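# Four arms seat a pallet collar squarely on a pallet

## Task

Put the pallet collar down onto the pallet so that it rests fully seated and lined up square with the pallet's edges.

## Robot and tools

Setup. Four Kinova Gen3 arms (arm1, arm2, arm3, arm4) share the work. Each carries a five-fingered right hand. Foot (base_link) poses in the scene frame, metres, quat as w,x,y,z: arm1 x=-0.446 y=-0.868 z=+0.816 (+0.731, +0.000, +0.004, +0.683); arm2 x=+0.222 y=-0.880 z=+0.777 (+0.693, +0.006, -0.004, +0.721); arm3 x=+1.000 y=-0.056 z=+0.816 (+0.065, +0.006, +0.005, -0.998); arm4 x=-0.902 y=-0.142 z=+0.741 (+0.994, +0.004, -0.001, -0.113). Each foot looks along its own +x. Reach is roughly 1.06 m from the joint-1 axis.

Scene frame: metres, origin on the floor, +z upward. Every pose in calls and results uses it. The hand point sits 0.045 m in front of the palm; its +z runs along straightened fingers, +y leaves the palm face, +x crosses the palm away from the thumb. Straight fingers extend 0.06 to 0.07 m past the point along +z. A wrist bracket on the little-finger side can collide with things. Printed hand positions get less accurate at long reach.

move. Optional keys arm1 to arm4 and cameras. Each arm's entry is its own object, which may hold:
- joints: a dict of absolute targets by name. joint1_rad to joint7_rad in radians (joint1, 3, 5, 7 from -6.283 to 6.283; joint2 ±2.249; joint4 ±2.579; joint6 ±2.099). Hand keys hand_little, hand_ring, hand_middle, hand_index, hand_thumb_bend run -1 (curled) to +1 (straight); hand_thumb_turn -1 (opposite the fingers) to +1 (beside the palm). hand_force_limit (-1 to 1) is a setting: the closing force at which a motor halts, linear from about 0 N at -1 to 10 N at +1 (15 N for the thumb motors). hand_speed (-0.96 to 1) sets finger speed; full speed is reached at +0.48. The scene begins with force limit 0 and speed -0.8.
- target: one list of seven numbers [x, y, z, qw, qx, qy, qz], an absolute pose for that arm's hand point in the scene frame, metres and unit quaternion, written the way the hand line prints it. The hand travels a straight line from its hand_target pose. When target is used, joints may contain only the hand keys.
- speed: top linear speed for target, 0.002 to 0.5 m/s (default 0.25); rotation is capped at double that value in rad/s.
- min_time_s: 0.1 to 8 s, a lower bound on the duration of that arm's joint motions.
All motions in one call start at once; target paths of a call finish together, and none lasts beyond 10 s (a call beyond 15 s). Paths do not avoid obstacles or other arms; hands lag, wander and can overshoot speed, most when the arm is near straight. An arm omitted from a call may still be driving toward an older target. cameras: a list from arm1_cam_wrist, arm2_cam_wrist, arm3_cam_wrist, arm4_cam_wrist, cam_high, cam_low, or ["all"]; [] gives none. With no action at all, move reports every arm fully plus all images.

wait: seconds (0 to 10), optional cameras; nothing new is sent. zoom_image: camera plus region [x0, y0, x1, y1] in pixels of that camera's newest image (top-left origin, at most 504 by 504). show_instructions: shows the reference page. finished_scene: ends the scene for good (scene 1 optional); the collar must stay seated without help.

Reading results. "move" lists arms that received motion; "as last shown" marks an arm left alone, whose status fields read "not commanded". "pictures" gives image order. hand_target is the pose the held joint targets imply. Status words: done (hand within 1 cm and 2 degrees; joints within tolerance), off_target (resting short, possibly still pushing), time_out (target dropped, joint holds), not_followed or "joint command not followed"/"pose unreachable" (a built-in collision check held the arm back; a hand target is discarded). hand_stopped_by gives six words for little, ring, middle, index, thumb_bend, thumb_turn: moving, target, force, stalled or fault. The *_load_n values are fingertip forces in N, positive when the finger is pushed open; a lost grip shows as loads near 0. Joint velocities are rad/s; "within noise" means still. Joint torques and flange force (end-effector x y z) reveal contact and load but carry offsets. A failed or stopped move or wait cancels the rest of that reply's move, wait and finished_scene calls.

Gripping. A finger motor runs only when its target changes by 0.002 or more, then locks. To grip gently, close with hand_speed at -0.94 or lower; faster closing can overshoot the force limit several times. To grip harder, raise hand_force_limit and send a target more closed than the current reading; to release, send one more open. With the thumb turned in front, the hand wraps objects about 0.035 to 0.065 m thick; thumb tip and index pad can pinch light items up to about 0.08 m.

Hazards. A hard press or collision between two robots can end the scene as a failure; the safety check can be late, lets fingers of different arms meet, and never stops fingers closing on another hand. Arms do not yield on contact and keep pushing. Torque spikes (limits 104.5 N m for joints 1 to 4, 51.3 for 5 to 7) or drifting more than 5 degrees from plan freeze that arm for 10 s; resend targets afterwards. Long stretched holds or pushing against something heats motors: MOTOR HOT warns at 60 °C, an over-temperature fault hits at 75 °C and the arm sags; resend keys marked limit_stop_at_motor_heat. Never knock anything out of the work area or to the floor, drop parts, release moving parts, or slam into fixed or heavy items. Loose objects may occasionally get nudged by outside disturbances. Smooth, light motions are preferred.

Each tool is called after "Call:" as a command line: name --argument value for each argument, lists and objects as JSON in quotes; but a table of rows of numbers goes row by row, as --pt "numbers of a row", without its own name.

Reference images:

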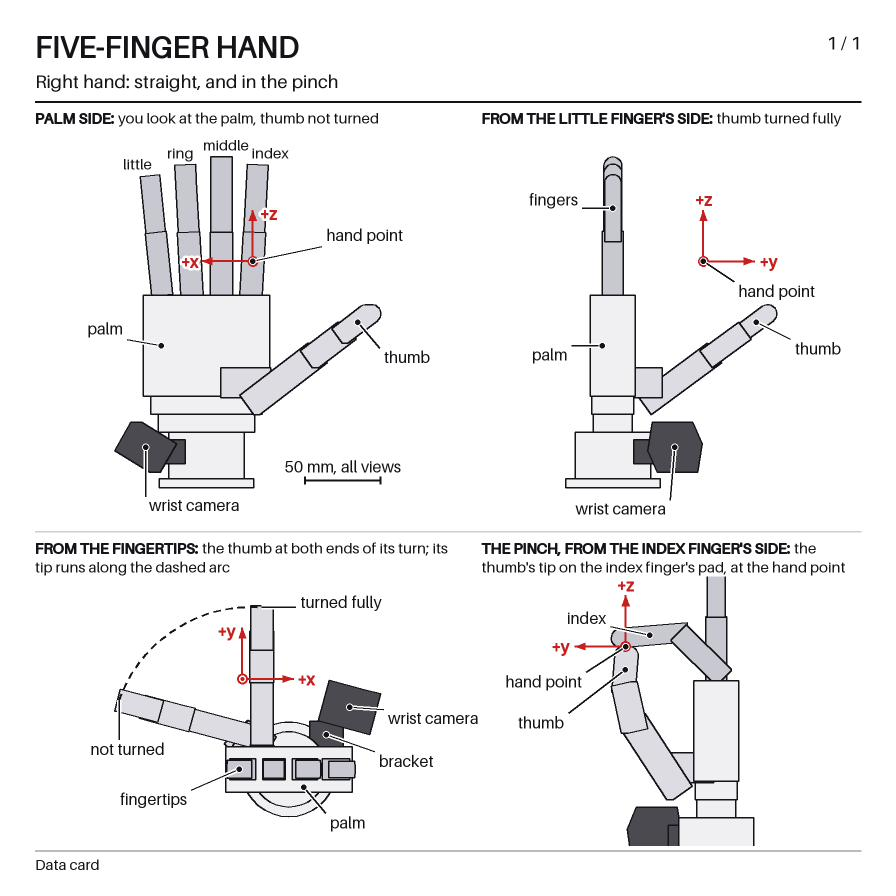

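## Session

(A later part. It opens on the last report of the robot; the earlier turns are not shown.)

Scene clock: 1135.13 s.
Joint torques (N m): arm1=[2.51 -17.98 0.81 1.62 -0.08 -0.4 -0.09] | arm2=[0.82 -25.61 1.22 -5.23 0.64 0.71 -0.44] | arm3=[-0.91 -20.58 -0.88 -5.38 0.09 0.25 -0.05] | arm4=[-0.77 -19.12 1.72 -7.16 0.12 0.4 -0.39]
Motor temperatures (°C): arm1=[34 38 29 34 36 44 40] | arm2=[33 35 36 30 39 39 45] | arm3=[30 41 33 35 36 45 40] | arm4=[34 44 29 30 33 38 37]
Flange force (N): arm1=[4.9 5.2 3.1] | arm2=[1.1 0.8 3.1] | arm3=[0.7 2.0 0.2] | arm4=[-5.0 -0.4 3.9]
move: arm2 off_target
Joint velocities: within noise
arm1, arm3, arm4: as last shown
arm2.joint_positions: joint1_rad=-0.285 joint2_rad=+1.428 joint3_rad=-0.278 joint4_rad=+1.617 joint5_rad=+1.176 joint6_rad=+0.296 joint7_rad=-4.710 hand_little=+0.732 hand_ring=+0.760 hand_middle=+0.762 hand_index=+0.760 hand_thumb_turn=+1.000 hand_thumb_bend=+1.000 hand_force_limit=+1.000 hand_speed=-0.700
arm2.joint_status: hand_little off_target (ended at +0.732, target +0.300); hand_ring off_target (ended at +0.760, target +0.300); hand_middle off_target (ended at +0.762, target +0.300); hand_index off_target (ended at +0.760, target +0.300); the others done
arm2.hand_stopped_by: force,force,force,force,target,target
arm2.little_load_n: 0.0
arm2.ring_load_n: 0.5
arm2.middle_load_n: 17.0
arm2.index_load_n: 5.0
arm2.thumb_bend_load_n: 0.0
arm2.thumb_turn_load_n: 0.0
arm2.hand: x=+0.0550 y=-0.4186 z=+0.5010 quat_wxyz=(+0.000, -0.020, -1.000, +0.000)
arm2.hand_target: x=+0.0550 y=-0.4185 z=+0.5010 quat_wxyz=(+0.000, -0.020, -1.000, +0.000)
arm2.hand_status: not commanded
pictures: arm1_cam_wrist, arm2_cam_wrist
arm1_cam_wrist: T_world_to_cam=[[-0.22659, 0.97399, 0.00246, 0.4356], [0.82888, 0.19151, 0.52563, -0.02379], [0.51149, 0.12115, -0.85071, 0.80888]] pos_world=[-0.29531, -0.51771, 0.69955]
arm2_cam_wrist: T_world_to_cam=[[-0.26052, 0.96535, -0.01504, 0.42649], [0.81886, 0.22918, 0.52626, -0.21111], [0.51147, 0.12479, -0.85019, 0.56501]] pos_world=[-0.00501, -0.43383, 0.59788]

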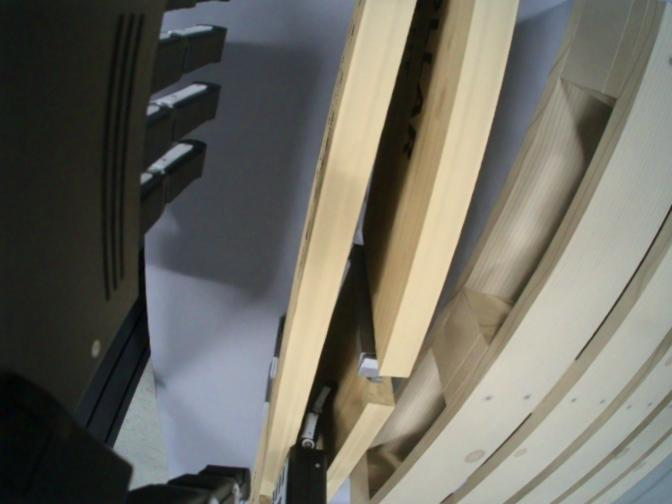

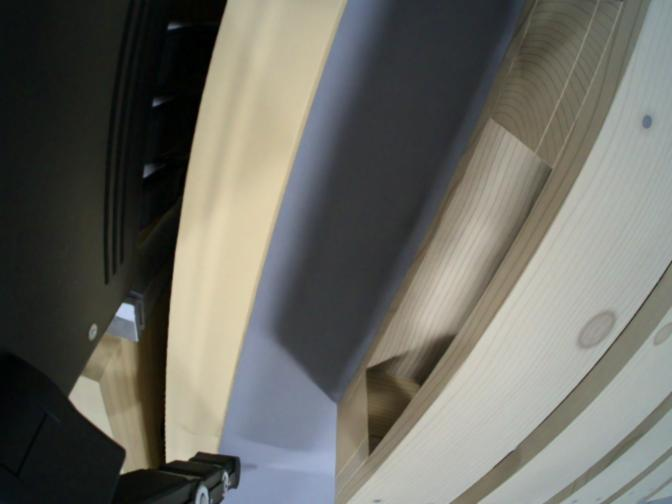

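Call:
move --arm1 '{"joints": {"joint7_rad": 0.754}, "min_time_s": 3}'

Call:
move --arm1 '{"target": [-0.30, -0.529, 0.60, 0, -0.9998, 0.0201, 0], "speed": 0.15}' --cameras '["arm1_cam_wrist", "cam_high"]'

Call:
zoom_image --camera "arm1_cam_wrist" --region '[120, 0, 420, 300]'

Scene clock: 1173.60 s.
Joint torques (N m): arm1=[2.46 -17.89 0.73 1.73 -0.05 -0.26 -0.11] | arm2=[0.72 -25.77 1.1 -5.5 0.68 0.55 -0.41] | arm3=[-0.93 -20.58 -0.92 -5.43 0.07 0.25 -0.06] | arm4=[-0.8 -19.15 1.69 -7.17 0.08 0.43 -0.4]
Motor temperatures (°C): arm1=[34 38 29 34 36 44 40] | arm2=[33 35 36 30 39 39 45] | arm3=[30 41 33 35 36 45 40] | arm4=[34 44 29 30 33 38 37]
Flange force (N): arm1=[-4.8 -5.1 3.2] | arm2=[0.8 0.6 2.9] | arm3=[0.6 2.2 0.2] | arm4=[-5.0 -0.4 4.1]
move: arm1 done
Joint velocities: within noise
arm1.joint_positions: joint1_rad=+0.436 joint2_rad=+1.248 joint3_rad=-0.058 joint4_rad=+2.064 joint5_rad=-0.314 joint6_rad=-0.186 joint7_rad=+0.754 hand_little=+1.000 hand_ring=+1.000 hand_middle=+1.000 hand_index=+1.000 hand_thumb_turn=+1.000 hand_thumb_bend=+1.000 hand_force_limit=+0.600 hand_speed=+0.200
arm1.joint_status: all done
arm1.hand_stopped_by: target,target,target,target,target,target
arm1.little_load_n: 0.0
arm1.ring_load_n: 0.0
arm1.middle_load_n: 0.0
arm1.index_load_n: 0.0
arm1.thumb_bend_load_n: 0.0
arm1.thumb_turn_load_n: 0.0
arm1.hand: x=-0.3046 y=-0.6277 z=+0.6000 quat_wxyz=(+0.000, +1.000, -0.021, +0.000)
arm1.hand_target: x=-0.3046 y=-0.6277 z=+0.6000 quat_wxyz=(+0.000, +1.000, -0.021, +0.000)
arm1.hand_status: not commanded
arm2, arm3, arm4: as last shown
arm2.hand: x=+0.0550 y=-0.4185 z=+0.5010 quat_wxyz=(+0.000, -0.020, -1.000, +0.000)
pictures: none

Scene clock: 1174.80 s.
Joint torques (N m): arm1=[2.47 -20.1 1.47 -0.49 -0.05 -0.29 -0.09] | arm2=[0.73 -25.85 1.08 -5.49 0.64 0.53 -0.36] | arm3=[-0.93 -20.57 -0.85 -5.42 0.05 0.29 -0.08] | arm4=[-0.81 -19.13 1.65 -7.14 0.09 0.39 -0.35]
Motor temperatures (°C): arm1=[34 38 29 34 36 44 40] | arm2=[33 35 36 30 39 39 45] | arm3=[30 41 33 35 36 45 40] | arm4=[34 44 29 30 33 38 37]
Flange force (N): arm1=[-4.1 -5.5 2.8] | arm2=[0.8 0.3 3.1] | arm3=[0.6 2.2 0.3] | arm4=[-4.9 -0.4 3.9]
move: arm1 done
Joint velocities: within noise
arm1.joint_positions: joint1_rad=+0.264 joint2_rad=+1.244 joint3_rad=+0.050 joint4_rad=+1.783 joint5_rad=-0.391 joint6_rad=+0.117 joint7_rad=+0.695 hand_little=+1.000 hand_ring=+1.000 hand_middle=+1.000 hand_index=+1.000 hand_thumb_turn=+1.000 hand_thumb_bend=+1.000 hand_force_limit=+0.600 hand_speed=+0.200
arm1.joint_status: not commanded
arm1.hand_stopped_by: target,target,target,target,target,target
arm1.little_load_n: 0.0
arm1.ring_load_n: 0.0
arm1.middle_load_n: 0.0
arm1.index_load_n: 0.0
arm1.thumb_bend_load_n: 0.0
arm1.thumb_turn_load_n: 0.0
arm1.hand: x=-0.3000 y=-0.5290 z=+0.6000 quat_wxyz=(+0.000, +1.000, -0.020, +0.000)
arm1.hand_target: x=-0.3000 y=-0.5290 z=+0.6000 quat_wxyz=(+0.000, +1.000, -0.020, +0.000)
arm1.hand_status: done (0.000 m and 0.0 deg from the pose sent, 0.099 m and 0.1 deg at the start)
arm2, arm4: as last shown
arm3.joint_positions: joint1_rad=-0.362 joint2_rad=+0.928 joint3_rad=-0.229 joint4_rad=+1.451 joint5_rad=+0.259 joint6_rad=+0.777 joint7_rad=+0.718 hand_little=+1.000 hand_ring=+1.000 hand_middle=+1.000 hand_index=+1.000 hand_thumb_turn=+1.000 hand_thumb_bend=+1.000 hand_force_limit=+0.000 hand_speed=+0.200
arm3.joint_status: not commanded
arm3.hand_stopped_by: target,target,target,target,target,target
arm3.little_load_n: 0.0
arm3.ring_load_n: 0.0
arm3.middle_load_n: 0.0
arm3.index_load_n: -0.5
arm3.thumb_bend_load_n: 0.0
arm3.thumb_turn_load_n: 0.0
arm3.hand: x=+0.5659 y=-0.3020 z=+0.8002 quat_wxyz=(+0.000, -0.018, -1.000, +0.000)
arm3.hand_target: x=+0.5659 y=-0.3020 z=+0.8002 quat_wxyz=(+0.000, -0.018, -1.000, +0.000)
arm3.hand_status: not commanded
arm4.thumb_bend_load_n: -0.5
arm1_cam_wrist: T_world_to_cam=[[0.22805, -0.97364, 0.00242, -0.45381], [-0.82859, -0.19277, 0.52561, -0.66925], [-0.51129, -0.12187, -0.85072, 0.40751]] pos_world=[-0.24269, -0.5212, 0.69955]

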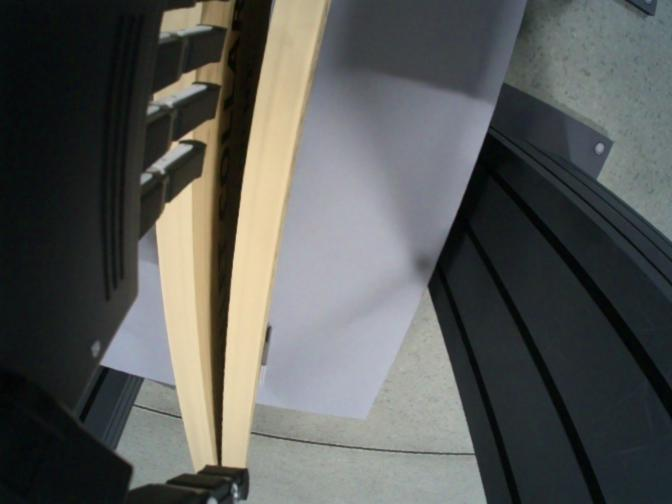

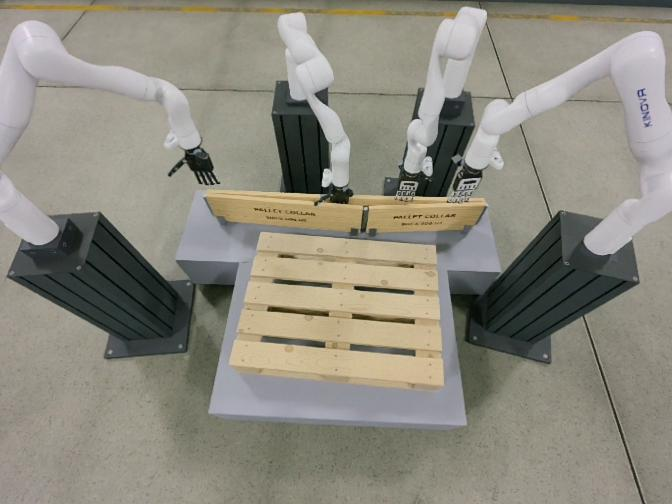

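Scaled by 1.680 from the camera's image (finer frame: 960x720).

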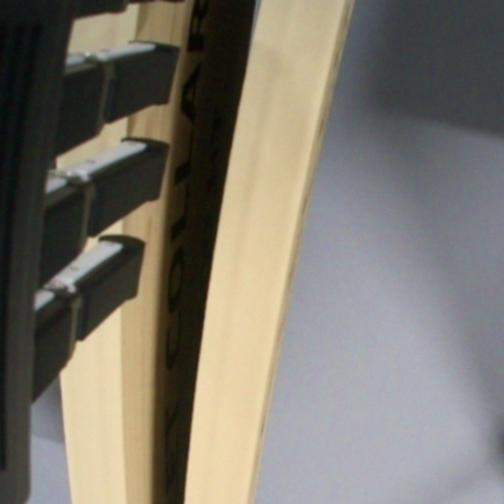

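Call:
move --arm1 '{"target": [-0.30, -0.536, 0.575, 0, -0.9998, 0.0201, 0], "speed": 0.1}' --cameras '["arm1_cam_wrist"]'

Call:
zoom_image --camera "arm1_cam_wrist" --region '[120, 0, 420, 300]'

Scene clock: 1192.77 s.
Joint torques (N m): arm1=[2.45 -20.05 1.33 -0.18 -0.06 -0.29 -0.08] | arm2=[0.7 -25.79 1.09 -5.45 0.65 0.54 -0.31] | arm3=[-0.9 -20.52 -0.88 -5.46 0.04 0.26 -0.08] | arm4=[-0.8 -19.15 1.68 -7.18 0.09 0.41 -0.37]
Motor temperatures (°C): arm1=[34 38 29 34 36 44 40] | arm2=[33 35 36 30 39 39 45] | arm3=[30 41 33 35 36 45 40] | arm4=[34 44 29 30 33 38 37]
Flange force (N): arm1=[-4.1 -5.4 2.9] | arm2=[0.8 0.3 3.1] | arm3=[0.4 2.3 0.1] | arm4=[-5.0 -0.4 4.0]
move: arm1 done
Joint velocities: within noise
arm1.joint_positions: joint1_rad=+0.283 joint2_rad=+1.302 joint3_rad=+0.031 joint4_rad=+1.767 joint5_rad=-0.387 joint6_rad=+0.071 joint7_rad=+0.704 hand_little=+1.000 hand_ring=+1.000 hand_middle=+1.000 hand_index=+1.000 hand_thumb_turn=+1.000 hand_thumb_bend=+1.000 hand_force_limit=+0.600 hand_speed=+0.200
arm1.joint_status: not commanded
arm1.hand_stopped_by: target,target,target,target,target,target
arm1.little_load_n: 0.0
arm1.ring_load_n: 0.0
arm1.middle_load_n: 0.0
arm1.index_load_n: 0.0
arm1.thumb_bend_load_n: 0.0
arm1.thumb_turn_load_n: 0.0
arm1.hand: x=-0.3000 y=-0.5360 z=+0.5750 quat_wxyz=(+0.000, +1.000, -0.020, +0.000)
arm1.hand_target: x=-0.3000 y=-0.5360 z=+0.5750 quat_wxyz=(+0.000, +1.000, -0.020, +0.000)
arm1.hand_status: done (0.000 m and 0.0 deg from the pose sent, 0.026 m and 0.0 deg at the start)
arm2, arm3, arm4: as last shown
arm2.little_load_n: -0.5
arm3.index_load_n: 0.0
arm4.thumb_bend_load_n: 0.0
arm1_cam_wrist: T_world_to_cam=[[0.22818, -0.97362, 0.00246, -0.46054], [-0.82856, -0.19286, 0.52563, -0.65751], [-0.51129, -0.12198, -0.85071, 0.38533]] pos_world=[-0.24269, -0.5282, 0.67455]

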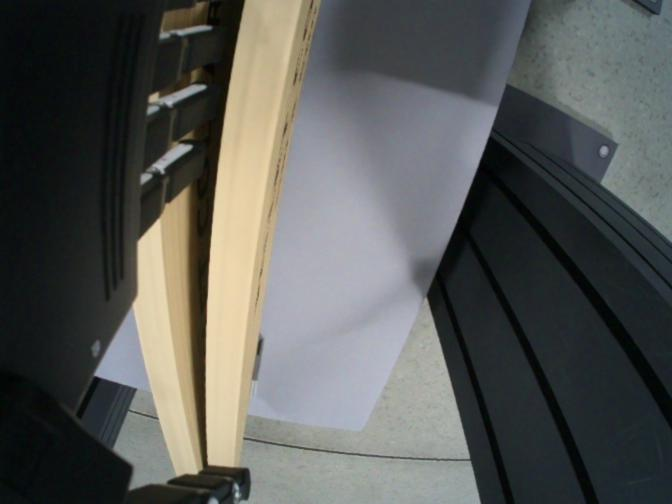

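Scaled by 1.680 from the camera's image (finer frame: 960x720).

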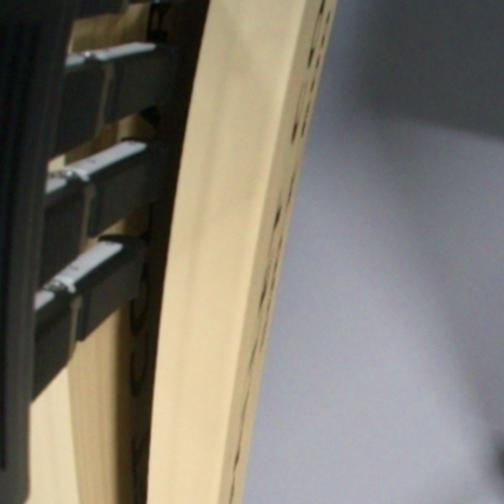

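Call:
move --arm1 '{"target": [-0.30, -0.538, 0.505, 0, -0.9998, 0.0201, 0], "speed": 0.06}' --cameras '["arm1_cam_wrist"]'

Scene clock: 1200.03 s.
Joint torques (N m): arm1=[2.49 -20.3 1.22 0.16 -0.05 -0.25 -0.09] | arm2=[0.77 -25.76 1.15 -5.46 0.69 0.51 -0.42] | arm3=[-0.93 -20.53 -0.84 -5.38 0.05 0.24 -0.06] | arm4=[-0.77 -19.13 1.68 -7.14 0.06 0.41 -0.38]
Motor temperatures (°C): arm1=[34 38 29 34 36 44 40] | arm2=[33 35 36 30 39 39 45] | arm3=[30 41 33 35 36 45 40] | arm4=[34 44 29 30 33 38 37]
Flange force (N): arm1=[-4.2 -5.1 3.5] | arm2=[1.2 1.0 2.9] | arm3=[0.8 2.1 0.1] | arm4=[-4.9 -0.4 4.0]
move: arm1 done
Joint velocities: within noise
arm1.joint_positions: joint1_rad=+0.299 joint2_rad=+1.469 joint3_rad=+0.011 joint4_rad=+1.645 joint5_rad=-0.383 joint6_rad=+0.023 joint7_rad=+0.711 hand_little=+1.000 hand_ring=+1.000 hand_middle=+1.000 hand_index=+1.000 hand_thumb_turn=+1.000 hand_thumb_bend=+1.000 hand_force_limit=+0.600 hand_speed=+0.200
arm1.joint_status: not commanded
arm1.hand_stopped_by: target,target,target,target,target,target
arm1.little_load_n: 0.0
arm1.ring_load_n: 0.0
arm1.middle_load_n: 0.0
arm1.index_load_n: 0.0
arm1.thumb_bend_load_n: 0.0
arm1.thumb_turn_load_n: 0.0
arm1.hand: x=-0.3000 y=-0.5380 z=+0.5050 quat_wxyz=(+0.000, +1.000, -0.020, +0.000)
arm1.hand_target: x=-0.3000 y=-0.5380 z=+0.5050 quat_wxyz=(+0.000, +1.000, -0.020, +0.000)
arm1.hand_status: done (0.000 m and 0.0 deg from the pose sent, 0.070 m and 0.0 deg at the start)
arm2, arm3, arm4: as last shown
arm2.little_load_n: 0.0
arm4.middle_load_n: -0.5
arm1_cam_wrist: T_world_to_cam=[[0.22818, -0.97362, 0.00246, -0.46232], [-0.82856, -0.19286, 0.52563, -0.62111], [-0.51129, -0.12198, -0.85071, 0.32554]] pos_world=[-0.24269, -0.5302, 0.60455]

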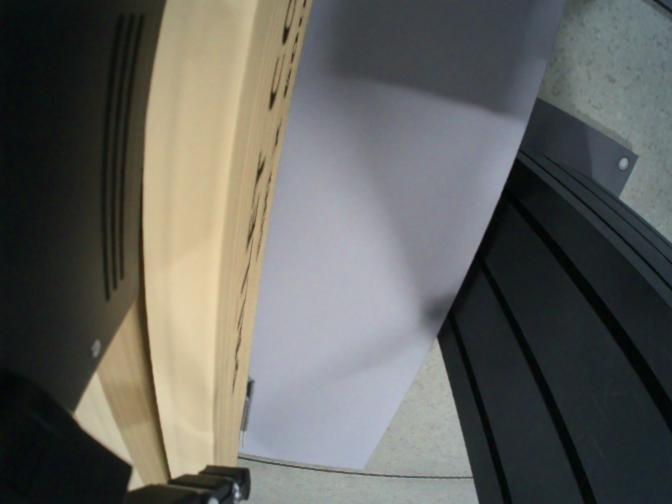

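Call:
move --arm1 '{"target": [-0.295, -0.583, 0.505, 0, -0.9998, 0.0201, 0], "speed": 0.03}' --arm2 '{"target": [0.050, -0.374, 0.501, 0, 0.0201, 0.9998, 0], "speed": 0.03, "joints": {"hand_index": 1, "hand_middle": 1, "hand_ring": 1, "hand_little": 1, "hand_speed": -0.7}}' --cameras '["arm1_cam_wrist", "arm2_cam_wrist", "arm4_cam_wrist", "cam_high", "cam_low"]'

Scene clock: 1213.90 s.
Joint torques (N m): arm1=[5.55 -14.2 5.91 4.93 -0.07 0.73 0.27] | arm2=[-0.53 -27.05 -2.09 -10.07 2.05 -2.37 0.15] | arm3=[-0.88 -20.53 -0.89 -5.4 0.05 0.25 -0.08] | arm4=[-0.82 -19.12 1.68 -7.14 0.1 0.41 -0.39]
Motor temperatures (°C): arm1=[34 38 29 34 36 44 40] | arm2=[33 35 36 30 39 39 45] | arm3=[30 41 33 35 36 45 40] | arm4=[34 44 29 30 33 38 37]
Flange force (N): arm1=[-9.5 -14.3 -0.3] | arm2=[-5.8 -9.4 -4.6] | arm3=[0.6 2.1 0.1] | arm4=[-5.0 -0.3 3.9]
move: arm1 done; arm2 done
Joint velocities: within noise
arm1.joint_positions: joint1_rad=+0.387 joint2_rad=+1.471 joint3_rad=-0.033 joint4_rad=+1.762 joint5_rad=-0.339 joint6_rad=-0.104 joint7_rad=+0.749 hand_little=+1.000 hand_ring=+1.000 hand_middle=+1.000 hand_index=+1.000 hand_thumb_turn=+1.000 hand_thumb_bend=+1.000 hand_force_limit=+0.600 hand_speed=+0.200
arm1.joint_status: not commanded
arm1.hand_stopped_by: target,target,target,target,target,target
arm1.little_load_n: 0.0
arm1.ring_load_n: 0.0
arm1.middle_load_n: 0.0
arm1.index_load_n: 0.0
arm1.thumb_bend_load_n: 0.0
arm1.thumb_turn_load_n: 0.0
arm1.hand: x=-0.2950 y=-0.5830 z=+0.5050 quat_wxyz=(+0.000, +1.000, -0.020, +0.000)
arm1.hand_target: x=-0.2950 y=-0.5830 z=+0.5050 quat_wxyz=(+0.000, +1.000, -0.020, +0.000)
arm1.hand_status: done (0.000 m and 0.0 deg from the pose sent, 0.045 m and 0.0 deg at the start)
arm2.joint_positions: joint1_rad=-0.186 joint2_rad=+1.472 joint3_rad=-0.410 joint4_rad=+1.461 joint5_rad=+1.080 joint6_rad=+0.466 joint7_rad=-4.486 hand_little=+1.000 hand_ring=+1.000 hand_middle=+1.000 hand_index=+1.000 hand_thumb_turn=+1.000 hand_thumb_bend=+1.000 hand_force_limit=+1.000 hand_speed=-0.700
arm2.joint_status: all done
arm2.hand_stopped_by: target,target,target,target,target,target
arm2.little_load_n: 0.0
arm2.ring_load_n: 0.0
arm2.middle_load_n: -0.5
arm2.index_load_n: 0.5
arm2.thumb_bend_load_n: 0.0
arm2.thumb_turn_load_n: 0.0
arm2.hand: x=+0.0500 y=-0.3740 z=+0.5010 quat_wxyz=(+0.000, -0.020, -1.000, +0.000)
arm2.hand_target: x=+0.0500 y=-0.3740 z=+0.5010 quat_wxyz=(+0.000, -0.020, -1.000, +0.000)
arm2.hand_status: done (0.000 m and 0.0 deg from the pose sent, 0.045 m and 0.0 deg at the start)
arm3: as last shown
arm4.joint_positions: joint1_rad=+0.038 joint2_rad=+0.722 joint3_rad=+0.049 joint4_rad=+1.622 joint5_rad=-0.032 joint6_rad=+0.798 joint7_rad=-4.233 hand_little=+1.000 hand_ring=+1.000 hand_middle=+1.000 hand_index=+1.000 hand_thumb_turn=-1.000 hand_thumb_bend=+1.000 hand_force_limit=+0.000 hand_speed=+0.200
arm4.joint_status: not commanded
arm4.hand_stopped_by: target,target,target,target,target,target
arm4.little_load_n: 0.0
arm4.ring_load_n: 0.0
arm4.middle_load_n: 0.0
arm4.index_load_n: 0.0
arm4.thumb_bend_load_n: 0.0
arm4.thumb_turn_load_n: 0.0
arm4.hand: x=-0.4499 y=-0.3803 z=+0.8001 quat_wxyz=(+0.000, -0.997, -0.077, +0.000)
arm4.hand_target: x=-0.4499 y=-0.3803 z=+0.8001 quat_wxyz=(+0.000, -0.997, -0.077, +0.000)
arm4.hand_status: not commanded
arm1_cam_wrist: T_world_to_cam=[[0.22812, -0.97363, 0.0025, -0.50732], [-0.82858, -0.19279, 0.52563, -0.6256], [-0.51129, -0.12197, -0.85071, 0.32261]] pos_world=[-0.23769, -0.5752, 0.60455]
arm2_cam_wrist: T_world_to_cam=[[-0.26051, 0.96536, -0.01492, 0.38206], [0.81886, 0.22911, 0.52628, -0.21728], [0.51146, 0.12489, -0.85018, 0.56204]] pos_world=[-0.01001, -0.38923, 0.59788]
arm4_cam_wrist: T_world_to_cam=[[0.36007, -0.93261, -0.02406, -0.16831], [-0.79469, -0.32013, 0.51574, -0.88797], [-0.48869, -0.16658, -0.8564, 0.51968]] pos_world=[-0.39109, -0.35466, 0.89898]

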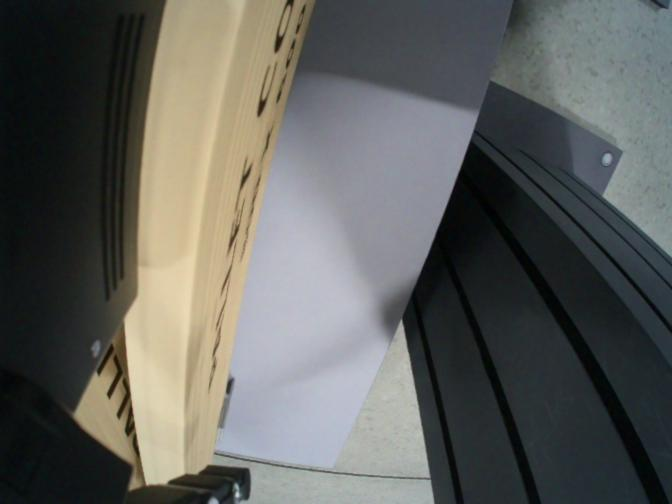

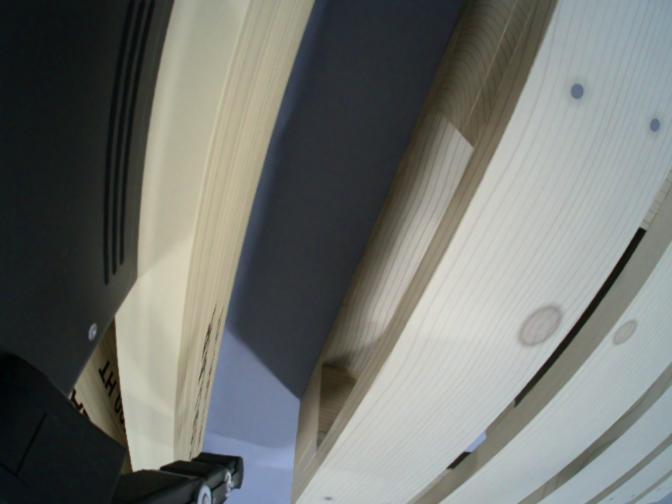

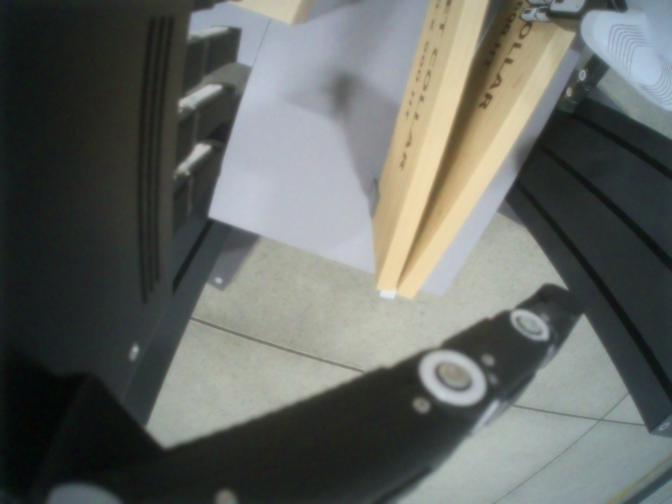

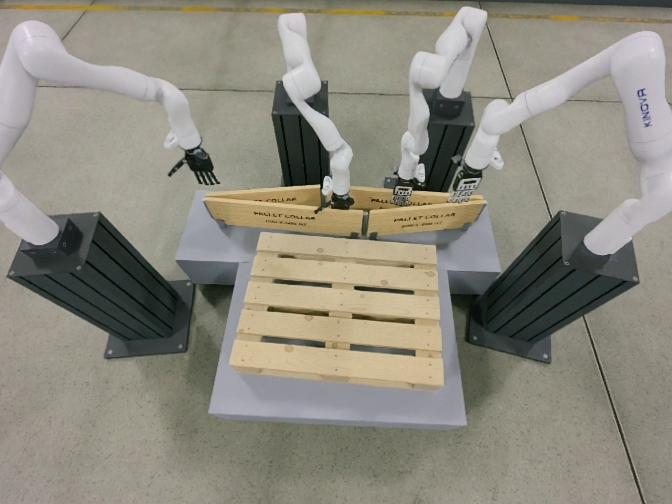

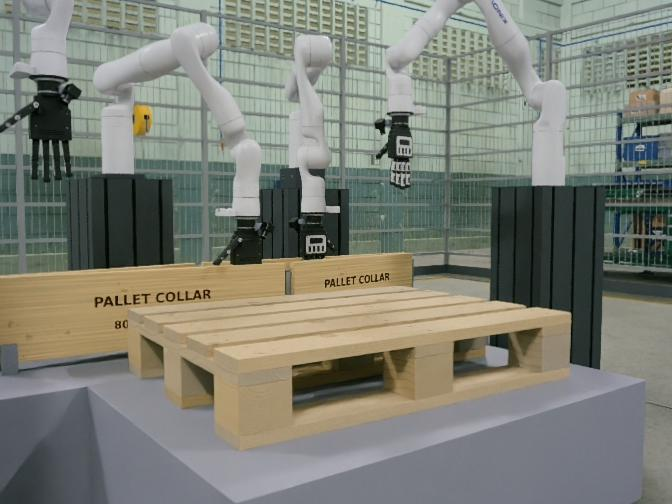

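Call:
move --arm1 '{"target": [-0.285, -0.635, 0.505, 0, -0.9998, 0.0201, 0], "speed": 0.04}' --arm2 '{"target": [0.040, -0.334, 0.501, 0, 0.0201, 0.9998, 0], "speed": 0.03}' --cameras '["arm1_cam_wrist", "arm2_cam_wrist", "arm4_cam_wrist", "cam_high", "cam_low"]'

Scene clock: 1223.53 s.
Joint torques (N m): arm1=[4.34 -6.3 4.75 10.92 -0.35 3.85 0.5] | arm2=[2.6 -25.5 1.35 -10 2.64 -1.34 0.16] | arm3=[-0.91 -20.54 -0.84 -5.49 0.09 0.26 -0.09] | arm4=[-0.83 -19.15 1.7 -7.14 0.1 0.42 -0.41]
Motor temperatures (°C): arm1=[34 38 29 34 36 44 40] | arm2=[33 35 36 30 39 39 45] | arm3=[30 41 33 35 36 45 40] | arm4=[34 44 29 30 33 38 37]
Flange force (N): arm1=[-2.6 -21.1 -5.5] | arm2=[-0.5 -12.5 -8.8] | arm3=[0.4 2.3 0.1] | arm4=[-5.0 -0.2 4.0]
move: arm1 done; arm2 done
Joint velocities: within noise
arm1.joint_positions: joint1_rad=+0.502 joint2_rad=+1.487 joint3_rad=-0.061 joint4_rad=+1.875 joint5_rad=-0.269 joint6_rad=-0.235 joint7_rad=+0.787 hand_little=+1.000 hand_ring=+1.000 hand_middle=+1.000 hand_index=+1.000 hand_thumb_turn=+1.000 hand_thumb_bend=+1.000 hand_force_limit=+0.600 hand_speed=+0.200
arm1.joint_status: not commanded
arm1.hand_stopped_by: target,target,target,target,target,target
arm1.little_load_n: 0.0
arm1.ring_load_n: 0.0
arm1.middle_load_n: 0.0
arm1.index_load_n: 0.5
arm1.thumb_bend_load_n: 0.0
arm1.thumb_turn_load_n: 0.0
arm1.hand: x=-0.2850 y=-0.6350 z=+0.5050 quat_wxyz=(+0.000, +1.000, -0.020, +0.000)
arm1.hand_target: x=-0.2850 y=-0.6350 z=+0.5050 quat_wxyz=(+0.000, +1.000, -0.020, +0.000)
arm1.hand_status: done (0.000 m and 0.0 deg from the pose sent, 0.053 m and 0.0 deg at the start)
arm2.joint_positions: joint1_rad=-0.149 joint2_rad=+1.519 joint3_rad=-0.496 joint4_rad=+1.298 joint5_rad=+1.008 joint6_rad=+0.597 joint7_rad=-4.324 hand_little=+1.000 hand_ring=+1.000 hand_middle=+1.000 hand_index=+1.000 hand_thumb_turn=+1.000 hand_thumb_bend=+1.000 hand_force_limit=+1.000 hand_speed=-0.700
arm2.joint_status: not commanded
arm2.hand_stopped_by: target,target,target,target,target,target
arm2.little_load_n: 0.0
arm2.ring_load_n: 0.0
arm2.middle_load_n: 0.0
arm2.index_load_n: 0.5
arm2.thumb_bend_load_n: 0.0
arm2.thumb_turn_load_n: 0.0
arm2.hand: x=+0.0400 y=-0.3340 z=+0.5010 quat_wxyz=(+0.000, -0.020, -1.000, +0.000)
arm2.hand_target: x=+0.0400 y=-0.3340 z=+0.5010 quat_wxyz=(+0.000, -0.020, -1.000, +0.000)
arm2.hand_status: done (0.000 m and 0.0 deg from the pose sent, 0.041 m and 0.0 deg at the start)
arm3, arm4: as last shown
arm3.index_load_n: 0.5
arm1_cam_wrist: T_world_to_cam=[[0.22805, -0.97365, 0.00242, -0.56021], [-0.8286, -0.19277, 0.52561, -0.62732], [-0.51129, -0.12187, -0.85072, 0.32145]] pos_world=[-0.22769, -0.6272, 0.60455]
arm2_cam_wrist: T_world_to_cam=[[-0.26059, 0.96533, -0.01497, 0.34086], [0.81884, 0.2292, 0.52628, -0.21822], [0.51146, 0.12489, -0.85018, 0.56215]] pos_world=[-0.02001, -0.34923, 0.59788]
arm4_cam_wrist: T_world_to_cam=[[0.36007, -0.93261, -0.02406, -0.16831], [-0.79469, -0.32013, 0.51574, -0.88797], [-0.48869, -0.16658, -0.8564, 0.51968]] pos_world=[-0.39109, -0.35466, 0.89898]

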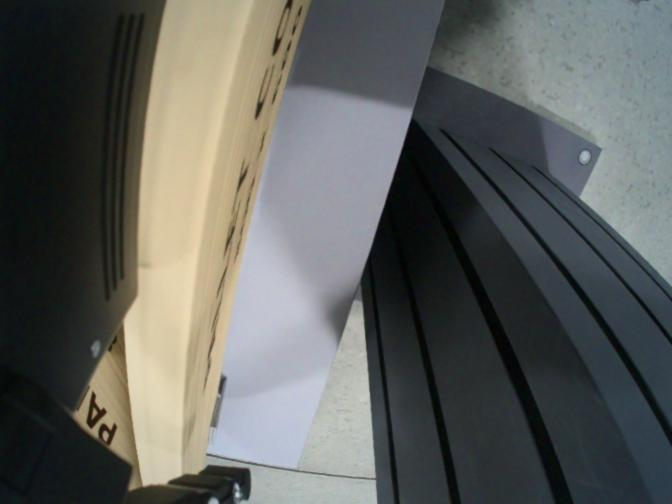

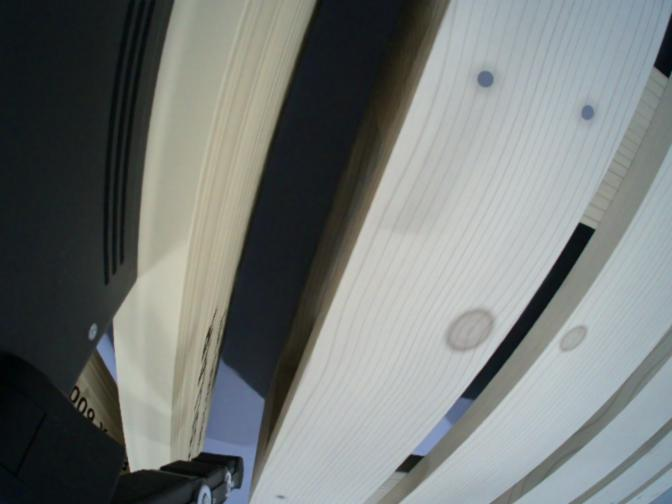

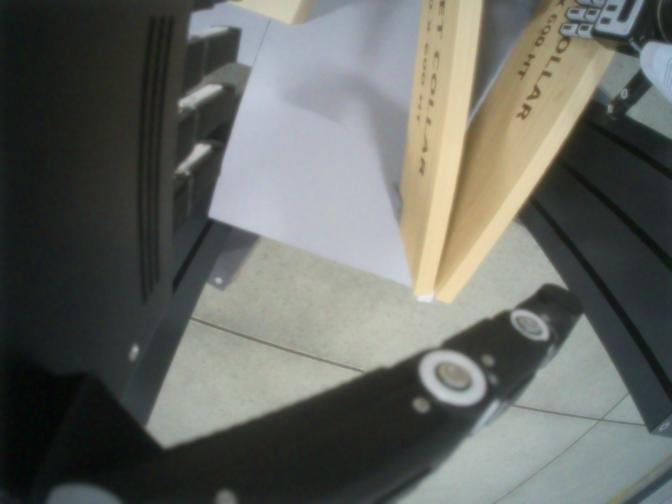

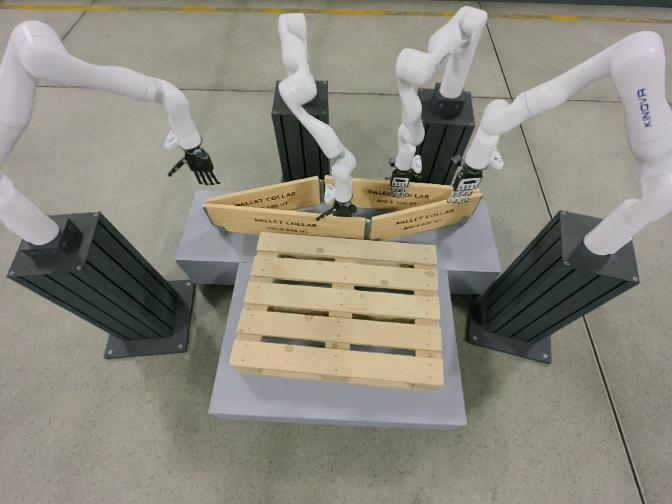

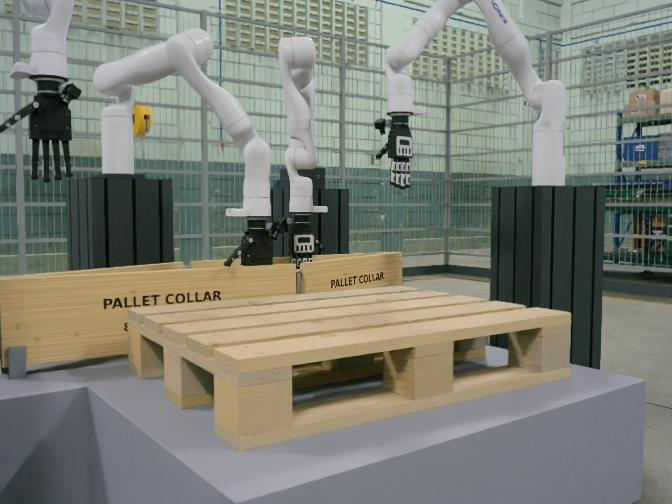

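Call:
move --arm2 '{"target": [0.040, -0.350, 0.62, 0, 0.0201, 0.9998, 0], "speed": 0.15}' --arm1 '{"target": [-0.40, -0.626, 0.505, 0, -0.9998, 0.0201, 0], "speed": 0.1}'

Call:
move --arm2 '{"joints": {"joint7_rad": -1.18}, "min_time_s": 2.5}' --cameras '["all"]'

Call:
zoom_image --camera "cam_high" --region '[200, 150, 350, 250]'

Call:
zoom_image --camera "cam_high" --region '[350, 150, 500, 250]'

Scene clock: 1259.07 s.
Joint torques (N m): arm1=[2.47 -17.41 -0.01 3.01 -0.07 -0.27 -0.09] | arm2=[-0.66 -20.64 -2.19 -3.43 -0.1 0.41 -0.37] | arm3=[-0.94 -20.52 -0.84 -5.5 0.06 0.29 -0.11] | arm4=[-0.78 -19.11 1.71 -7.17 0.1 0.38 -0.4]
Motor temperatures (°C): arm1=[34 37 29 34 36 44 40] | arm2=[33 35 36 31 39 39 45] | arm3=[30 42 33 35 36 45 39] | arm4=[34 44 29 30 33 38 36]
Flange force (N): arm1=[-6.2 -3.4 3.4] | arm2=[-2.1 0.6 -2.2] | arm3=[0.3 2.5 0.2] | arm4=[-5.0 -0.4 3.9]
move: arm1 done; arm2 done
Joint velocities: within noise
arm1.joint_positions: joint1_rad=+0.258 joint2_rad=+1.521 joint3_rad=-0.158 joint4_rad=+1.977 joint5_rad=-0.429 joint6_rad=-0.395 joint7_rad=+0.678 hand_little=+1.000 hand_ring=+1.000 hand_middle=+1.000 hand_index=+1.000 hand_thumb_turn=+1.000 hand_thumb_bend=+1.000 hand_force_limit=+0.600 hand_speed=+0.200
arm1.joint_status: not commanded
arm1.hand_stopped_by: target,target,target,target,target,target
arm1.little_load_n: 0.0
arm1.ring_load_n: 0.0
arm1.middle_load_n: 0.0
arm1.index_load_n: 0.0
arm1.thumb_bend_load_n: 0.0
arm1.thumb_turn_load_n: 0.0
arm1.hand: x=-0.4000 y=-0.6260 z=+0.5050 quat_wxyz=(+0.000, +1.000, -0.020, +0.000)
arm1.hand_target: x=-0.4000 y=-0.6260 z=+0.5050 quat_wxyz=(+0.000, +1.000, -0.020, +0.000)
arm1.hand_status: done (0.000 m and 0.0 deg from the pose sent, 0.115 m and 0.0 deg at the start)
arm2.joint_positions: joint1_rad=-0.111 joint2_rad=+1.261 joint3_rad=-0.557 joint4_rad=+1.519 joint5_rad=+0.948 joint6_rad=+0.666 joint7_rad=-4.358 hand_little=+1.000 hand_ring=+1.000 hand_middle=+1.000 hand_index=+1.000 hand_thumb_turn=+1.000 hand_thumb_bend=+1.000 hand_force_limit=+1.000 hand_speed=-0.700
arm2.joint_status: not commanded
arm2.hand_stopped_by: target,target,target,target,target,target
arm2.little_load_n: 0.0
arm2.ring_load_n: 0.0
arm2.middle_load_n: 0.0
arm2.index_load_n: 0.0
arm2.thumb_bend_load_n: 0.0
arm2.thumb_turn_load_n: 0.0
arm2.hand: x=+0.0400 y=-0.3500 z=+0.6200 quat_wxyz=(+0.000, -0.020, -1.000, +0.000)
arm2.hand_target: x=+0.0400 y=-0.3500 z=+0.6200 quat_wxyz=(+0.000, -0.020, -1.000, +0.000)
arm2.hand_status: done (0.000 m and 0.0 deg from the pose sent, 0.120 m and 0.0 deg at the start)
arm3, arm4: as last shown
arm3.index_load_n: 0.0
pictures: none

Scene clock: 1262.23 s.
Joint torques (N m): arm1=[2.47 -17.42 -0.01 3.08 -0.05 -0.28 -0.07] | arm2=[-0.61 -20.61 -2.49 -3.51 -0.14 0.28 -0.37] | arm3=[-0.92 -20.49 -0.82 -5.44 0 0.28 -0.07] | arm4=[-0.84 -19.1 1.69 -7.16 0.1 0.41 -0.39]
Motor temperatures (°C): arm1=[34 37 29 34 36 44 40] | arm2=[33 35 36 31 39 39 45] | arm3=[30 42 33 35 36 45 39] | arm4=[34 44 29 30 33 38 36]
Flange force (N): arm1=[-6.2 -3.6 3.6] | arm2=[2.2 -0.1 -2.1] | arm3=[0.4 2.3 0.1] | arm4=[-5.1 -0.3 3.9]
move: arm2 done
Joint velocities: within noise
arm1, arm3, arm4: as last shown
arm1.thumb_bend_load_n: -0.5
arm2.joint_positions: joint1_rad=-0.111 joint2_rad=+1.261 joint3_rad=-0.557 joint4_rad=+1.519 joint5_rad=+0.948 joint6_rad=+0.666 joint7_rad=-1.180 hand_little=+1.000 hand_ring=+1.000 hand_middle=+1.000 hand_index=+1.000 hand_thumb_turn=+1.000 hand_thumb_bend=+1.000 hand_force_limit=+1.000 hand_speed=-0.700
arm2.joint_status: all done
arm2.hand_stopped_by: target,target,target,target,target,target
arm2.little_load_n: 0.0
arm2.ring_load_n: 0.0
arm2.middle_load_n: 0.0
arm2.index_load_n: 0.0
arm2.thumb_bend_load_n: 0.0
arm2.thumb_turn_load_n: 0.0
arm2.hand: x=-0.0243 y=-0.4690 z=+0.6200 quat_wxyz=(+0.000, +1.000, -0.002, +0.000)
arm2.hand_target: x=-0.0243 y=-0.4690 z=+0.6200 quat_wxyz=(+0.000, +1.000, -0.002, +0.000)
arm2.hand_status: not commanded
pictures: arm1_cam_wrist, arm2_cam_wrist, arm3_cam_wrist, arm4_cam_wrist, cam_high, cam_low
arm1_cam_wrist: T_world_to_cam=[[0.22812, -0.97363, 0.0025, -0.52523], [-0.82858, -0.19279, 0.52563, -0.72089], [-0.51129, -0.12197, -0.85071, 0.26368]] pos_world=[-0.34269, -0.6182, 0.60455]
arm2_cam_wrist: T_world_to_cam=[[0.29555, -0.95521, -0.01492, -0.43105], [-0.80997, -0.25883, 0.52627, -0.46565], [-0.50656, -0.14345, -0.85019, 0.56253]] pos_world=[0.03519, -0.45157, 0.71688]
arm3_cam_wrist: T_world_to_cam=[[-0.20595, 0.97848, -0.01251, 0.42355], [0.83156, 0.18174, 0.52487, -0.83908], [0.51585, 0.0977, -0.85109, 0.52971]] pos_world=[0.51172, -0.31369, 0.89653]
arm4_cam_wrist: T_world_to_cam=[[0.36007, -0.93261, -0.02406, -0.16831], [-0.79469, -0.32013, 0.51574, -0.88797], [-0.48869, -0.16658, -0.8564, 0.51968]] pos_world=[-0.39109, -0.35466, 0.89898]

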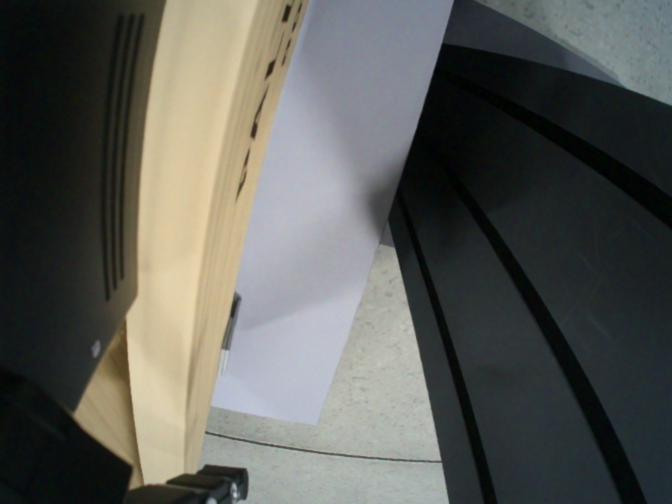

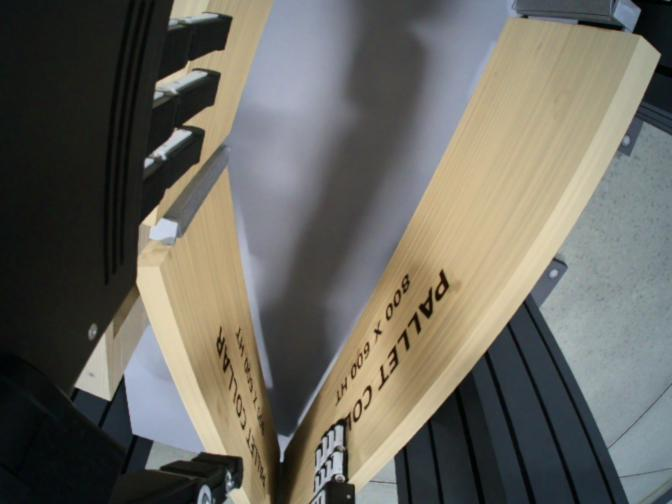

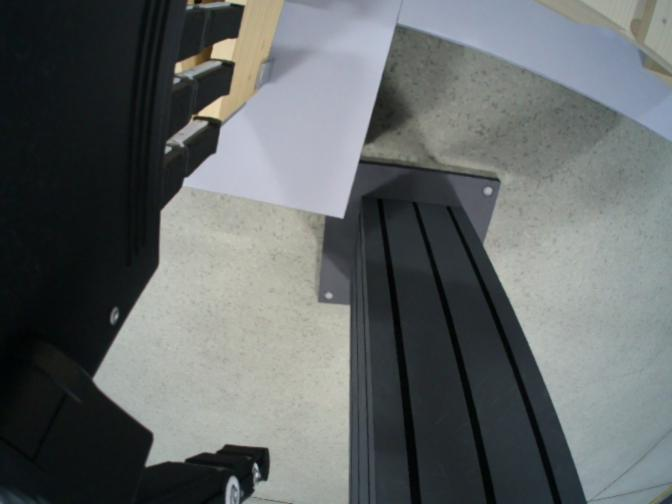

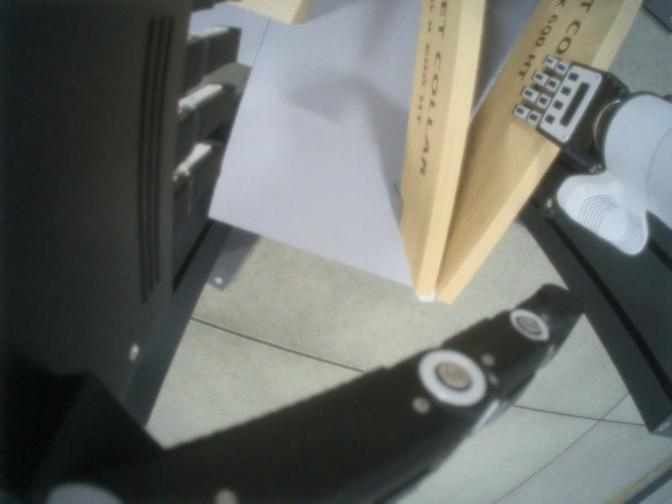

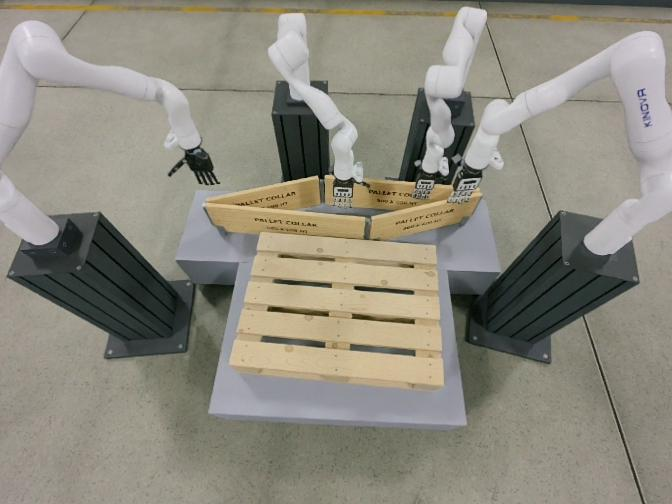

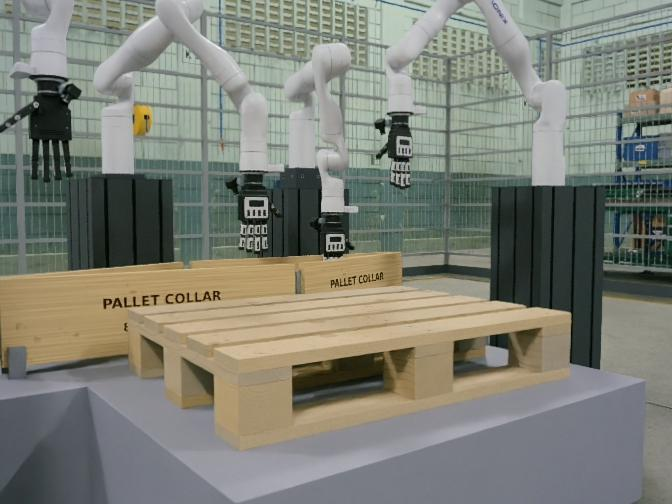

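Scaled by 3.360.

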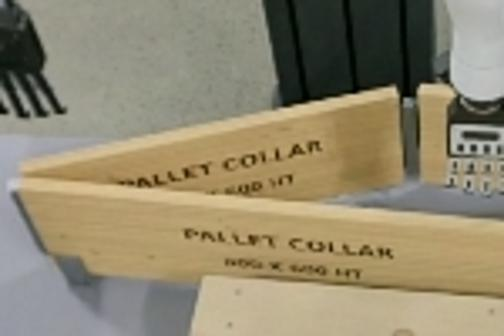

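Scaled by 3.360.

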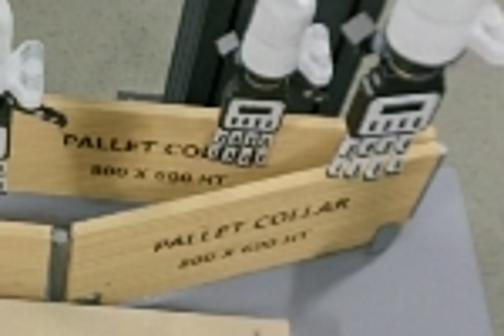

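Call:
move --arm2 '{"target": [0.01, -0.645, 0.60, 0, -0.99976, 0.0218, 0], "speed": 0.15}' --cameras '["arm2_cam_wrist"]'

Call:
zoom_image --camera "arm2_cam_wrist" --region '[120, 0, 420, 300]'

Scene clock: 1287.07 s.
Joint torques (N m): arm1=[2.46 -17.39 -0.01 3.05 -0.06 -0.28 -0.09] | arm2=[-0.49 -16.17 3.6 0.45 -0.11 0.3 -0.41] | arm3=[-0.93 -20.59 -0.86 -5.53 0.07 0.23 -0.06] | arm4=[-0.8 -19.11 1.69 -7.16 0.09 0.41 -0.4]
Motor temperatures (°C): arm1=[34 37 29 34 36 44 40] | arm2=[33 35 36 31 39 39 45] | arm3=[30 42 33 35 36 45 39] | arm4=[33 44 29 30 33 37 36]
Flange force (N): arm1=[-6.1 -3.5 3.5] | arm2=[-0.3 -1.8 -2.3] | arm3=[0.3 2.4 0.2] | arm4=[-5.0 -0.4 3.9]
move: arm2 done
Joint velocities: within noise
arm1, arm3, arm4: as last shown
arm1.thumb_bend_load_n: 0.0
arm2.joint_positions: joint1_rad=-0.808 joint2_rad=+1.205 joint3_rad=+0.297 joint4_rad=+2.121 joint5_rad=+1.082 joint6_rad=-0.323 joint7_rad=-1.837 hand_little=+1.000 hand_ring=+1.000 hand_middle=+1.000 hand_index=+1.000 hand_thumb_turn=+1.000 hand_thumb_bend=+1.000 hand_force_limit=+1.000 hand_speed=-0.700
arm2.joint_status: not commanded
arm2.hand_stopped_by: target,target,target,target,target,target
arm2.little_load_n: 0.0
arm2.ring_load_n: 0.0
arm2.middle_load_n: 0.0
arm2.index_load_n: 0.0
arm2.thumb_bend_load_n: 0.0
arm2.thumb_turn_load_n: 0.0
arm2.hand: x=+0.0100 y=-0.6450 z=+0.6000 quat_wxyz=(+0.000, +1.000, -0.022, +0.000)
arm2.hand_target: x=+0.0100 y=-0.6450 z=+0.6000 quat_wxyz=(+0.000, +1.000, -0.022, +0.000)
arm2.hand_status: done (0.000 m and 0.0 deg from the pose sent, 0.180 m and 2.3 deg at the start)
arm3.thumb_turn_load_n: 0.5
arm2_cam_wrist: T_world_to_cam=[[0.25731, -0.96621, -0.01493, -0.61629], [-0.81963, -0.22641, 0.52626, -0.45198], [-0.51186, -0.12317, -0.85019, 0.55073]] pos_world=[0.07002, -0.62997, 0.69688]

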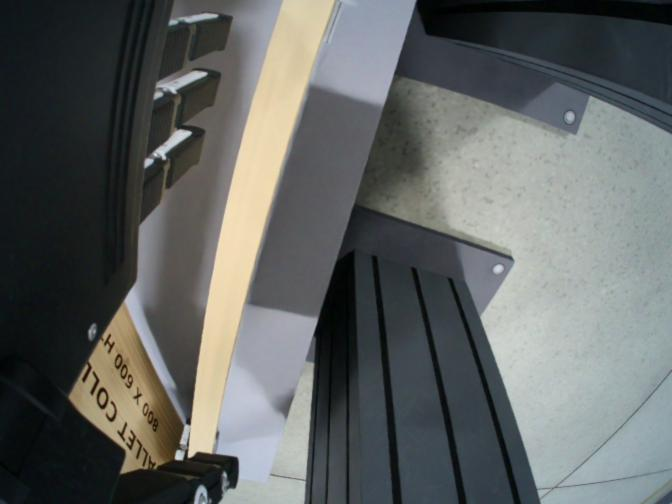

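Scaled by 1.680 from the camera's image (finer frame: 960x720).

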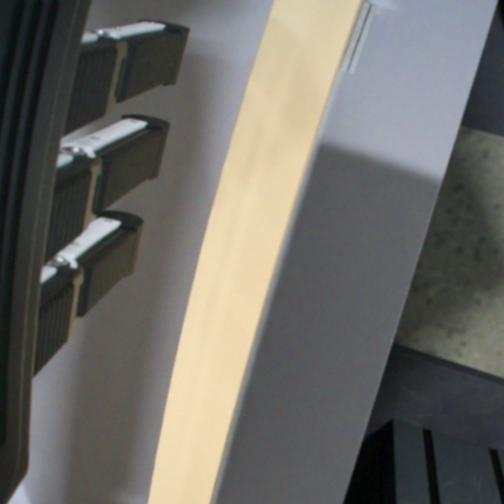

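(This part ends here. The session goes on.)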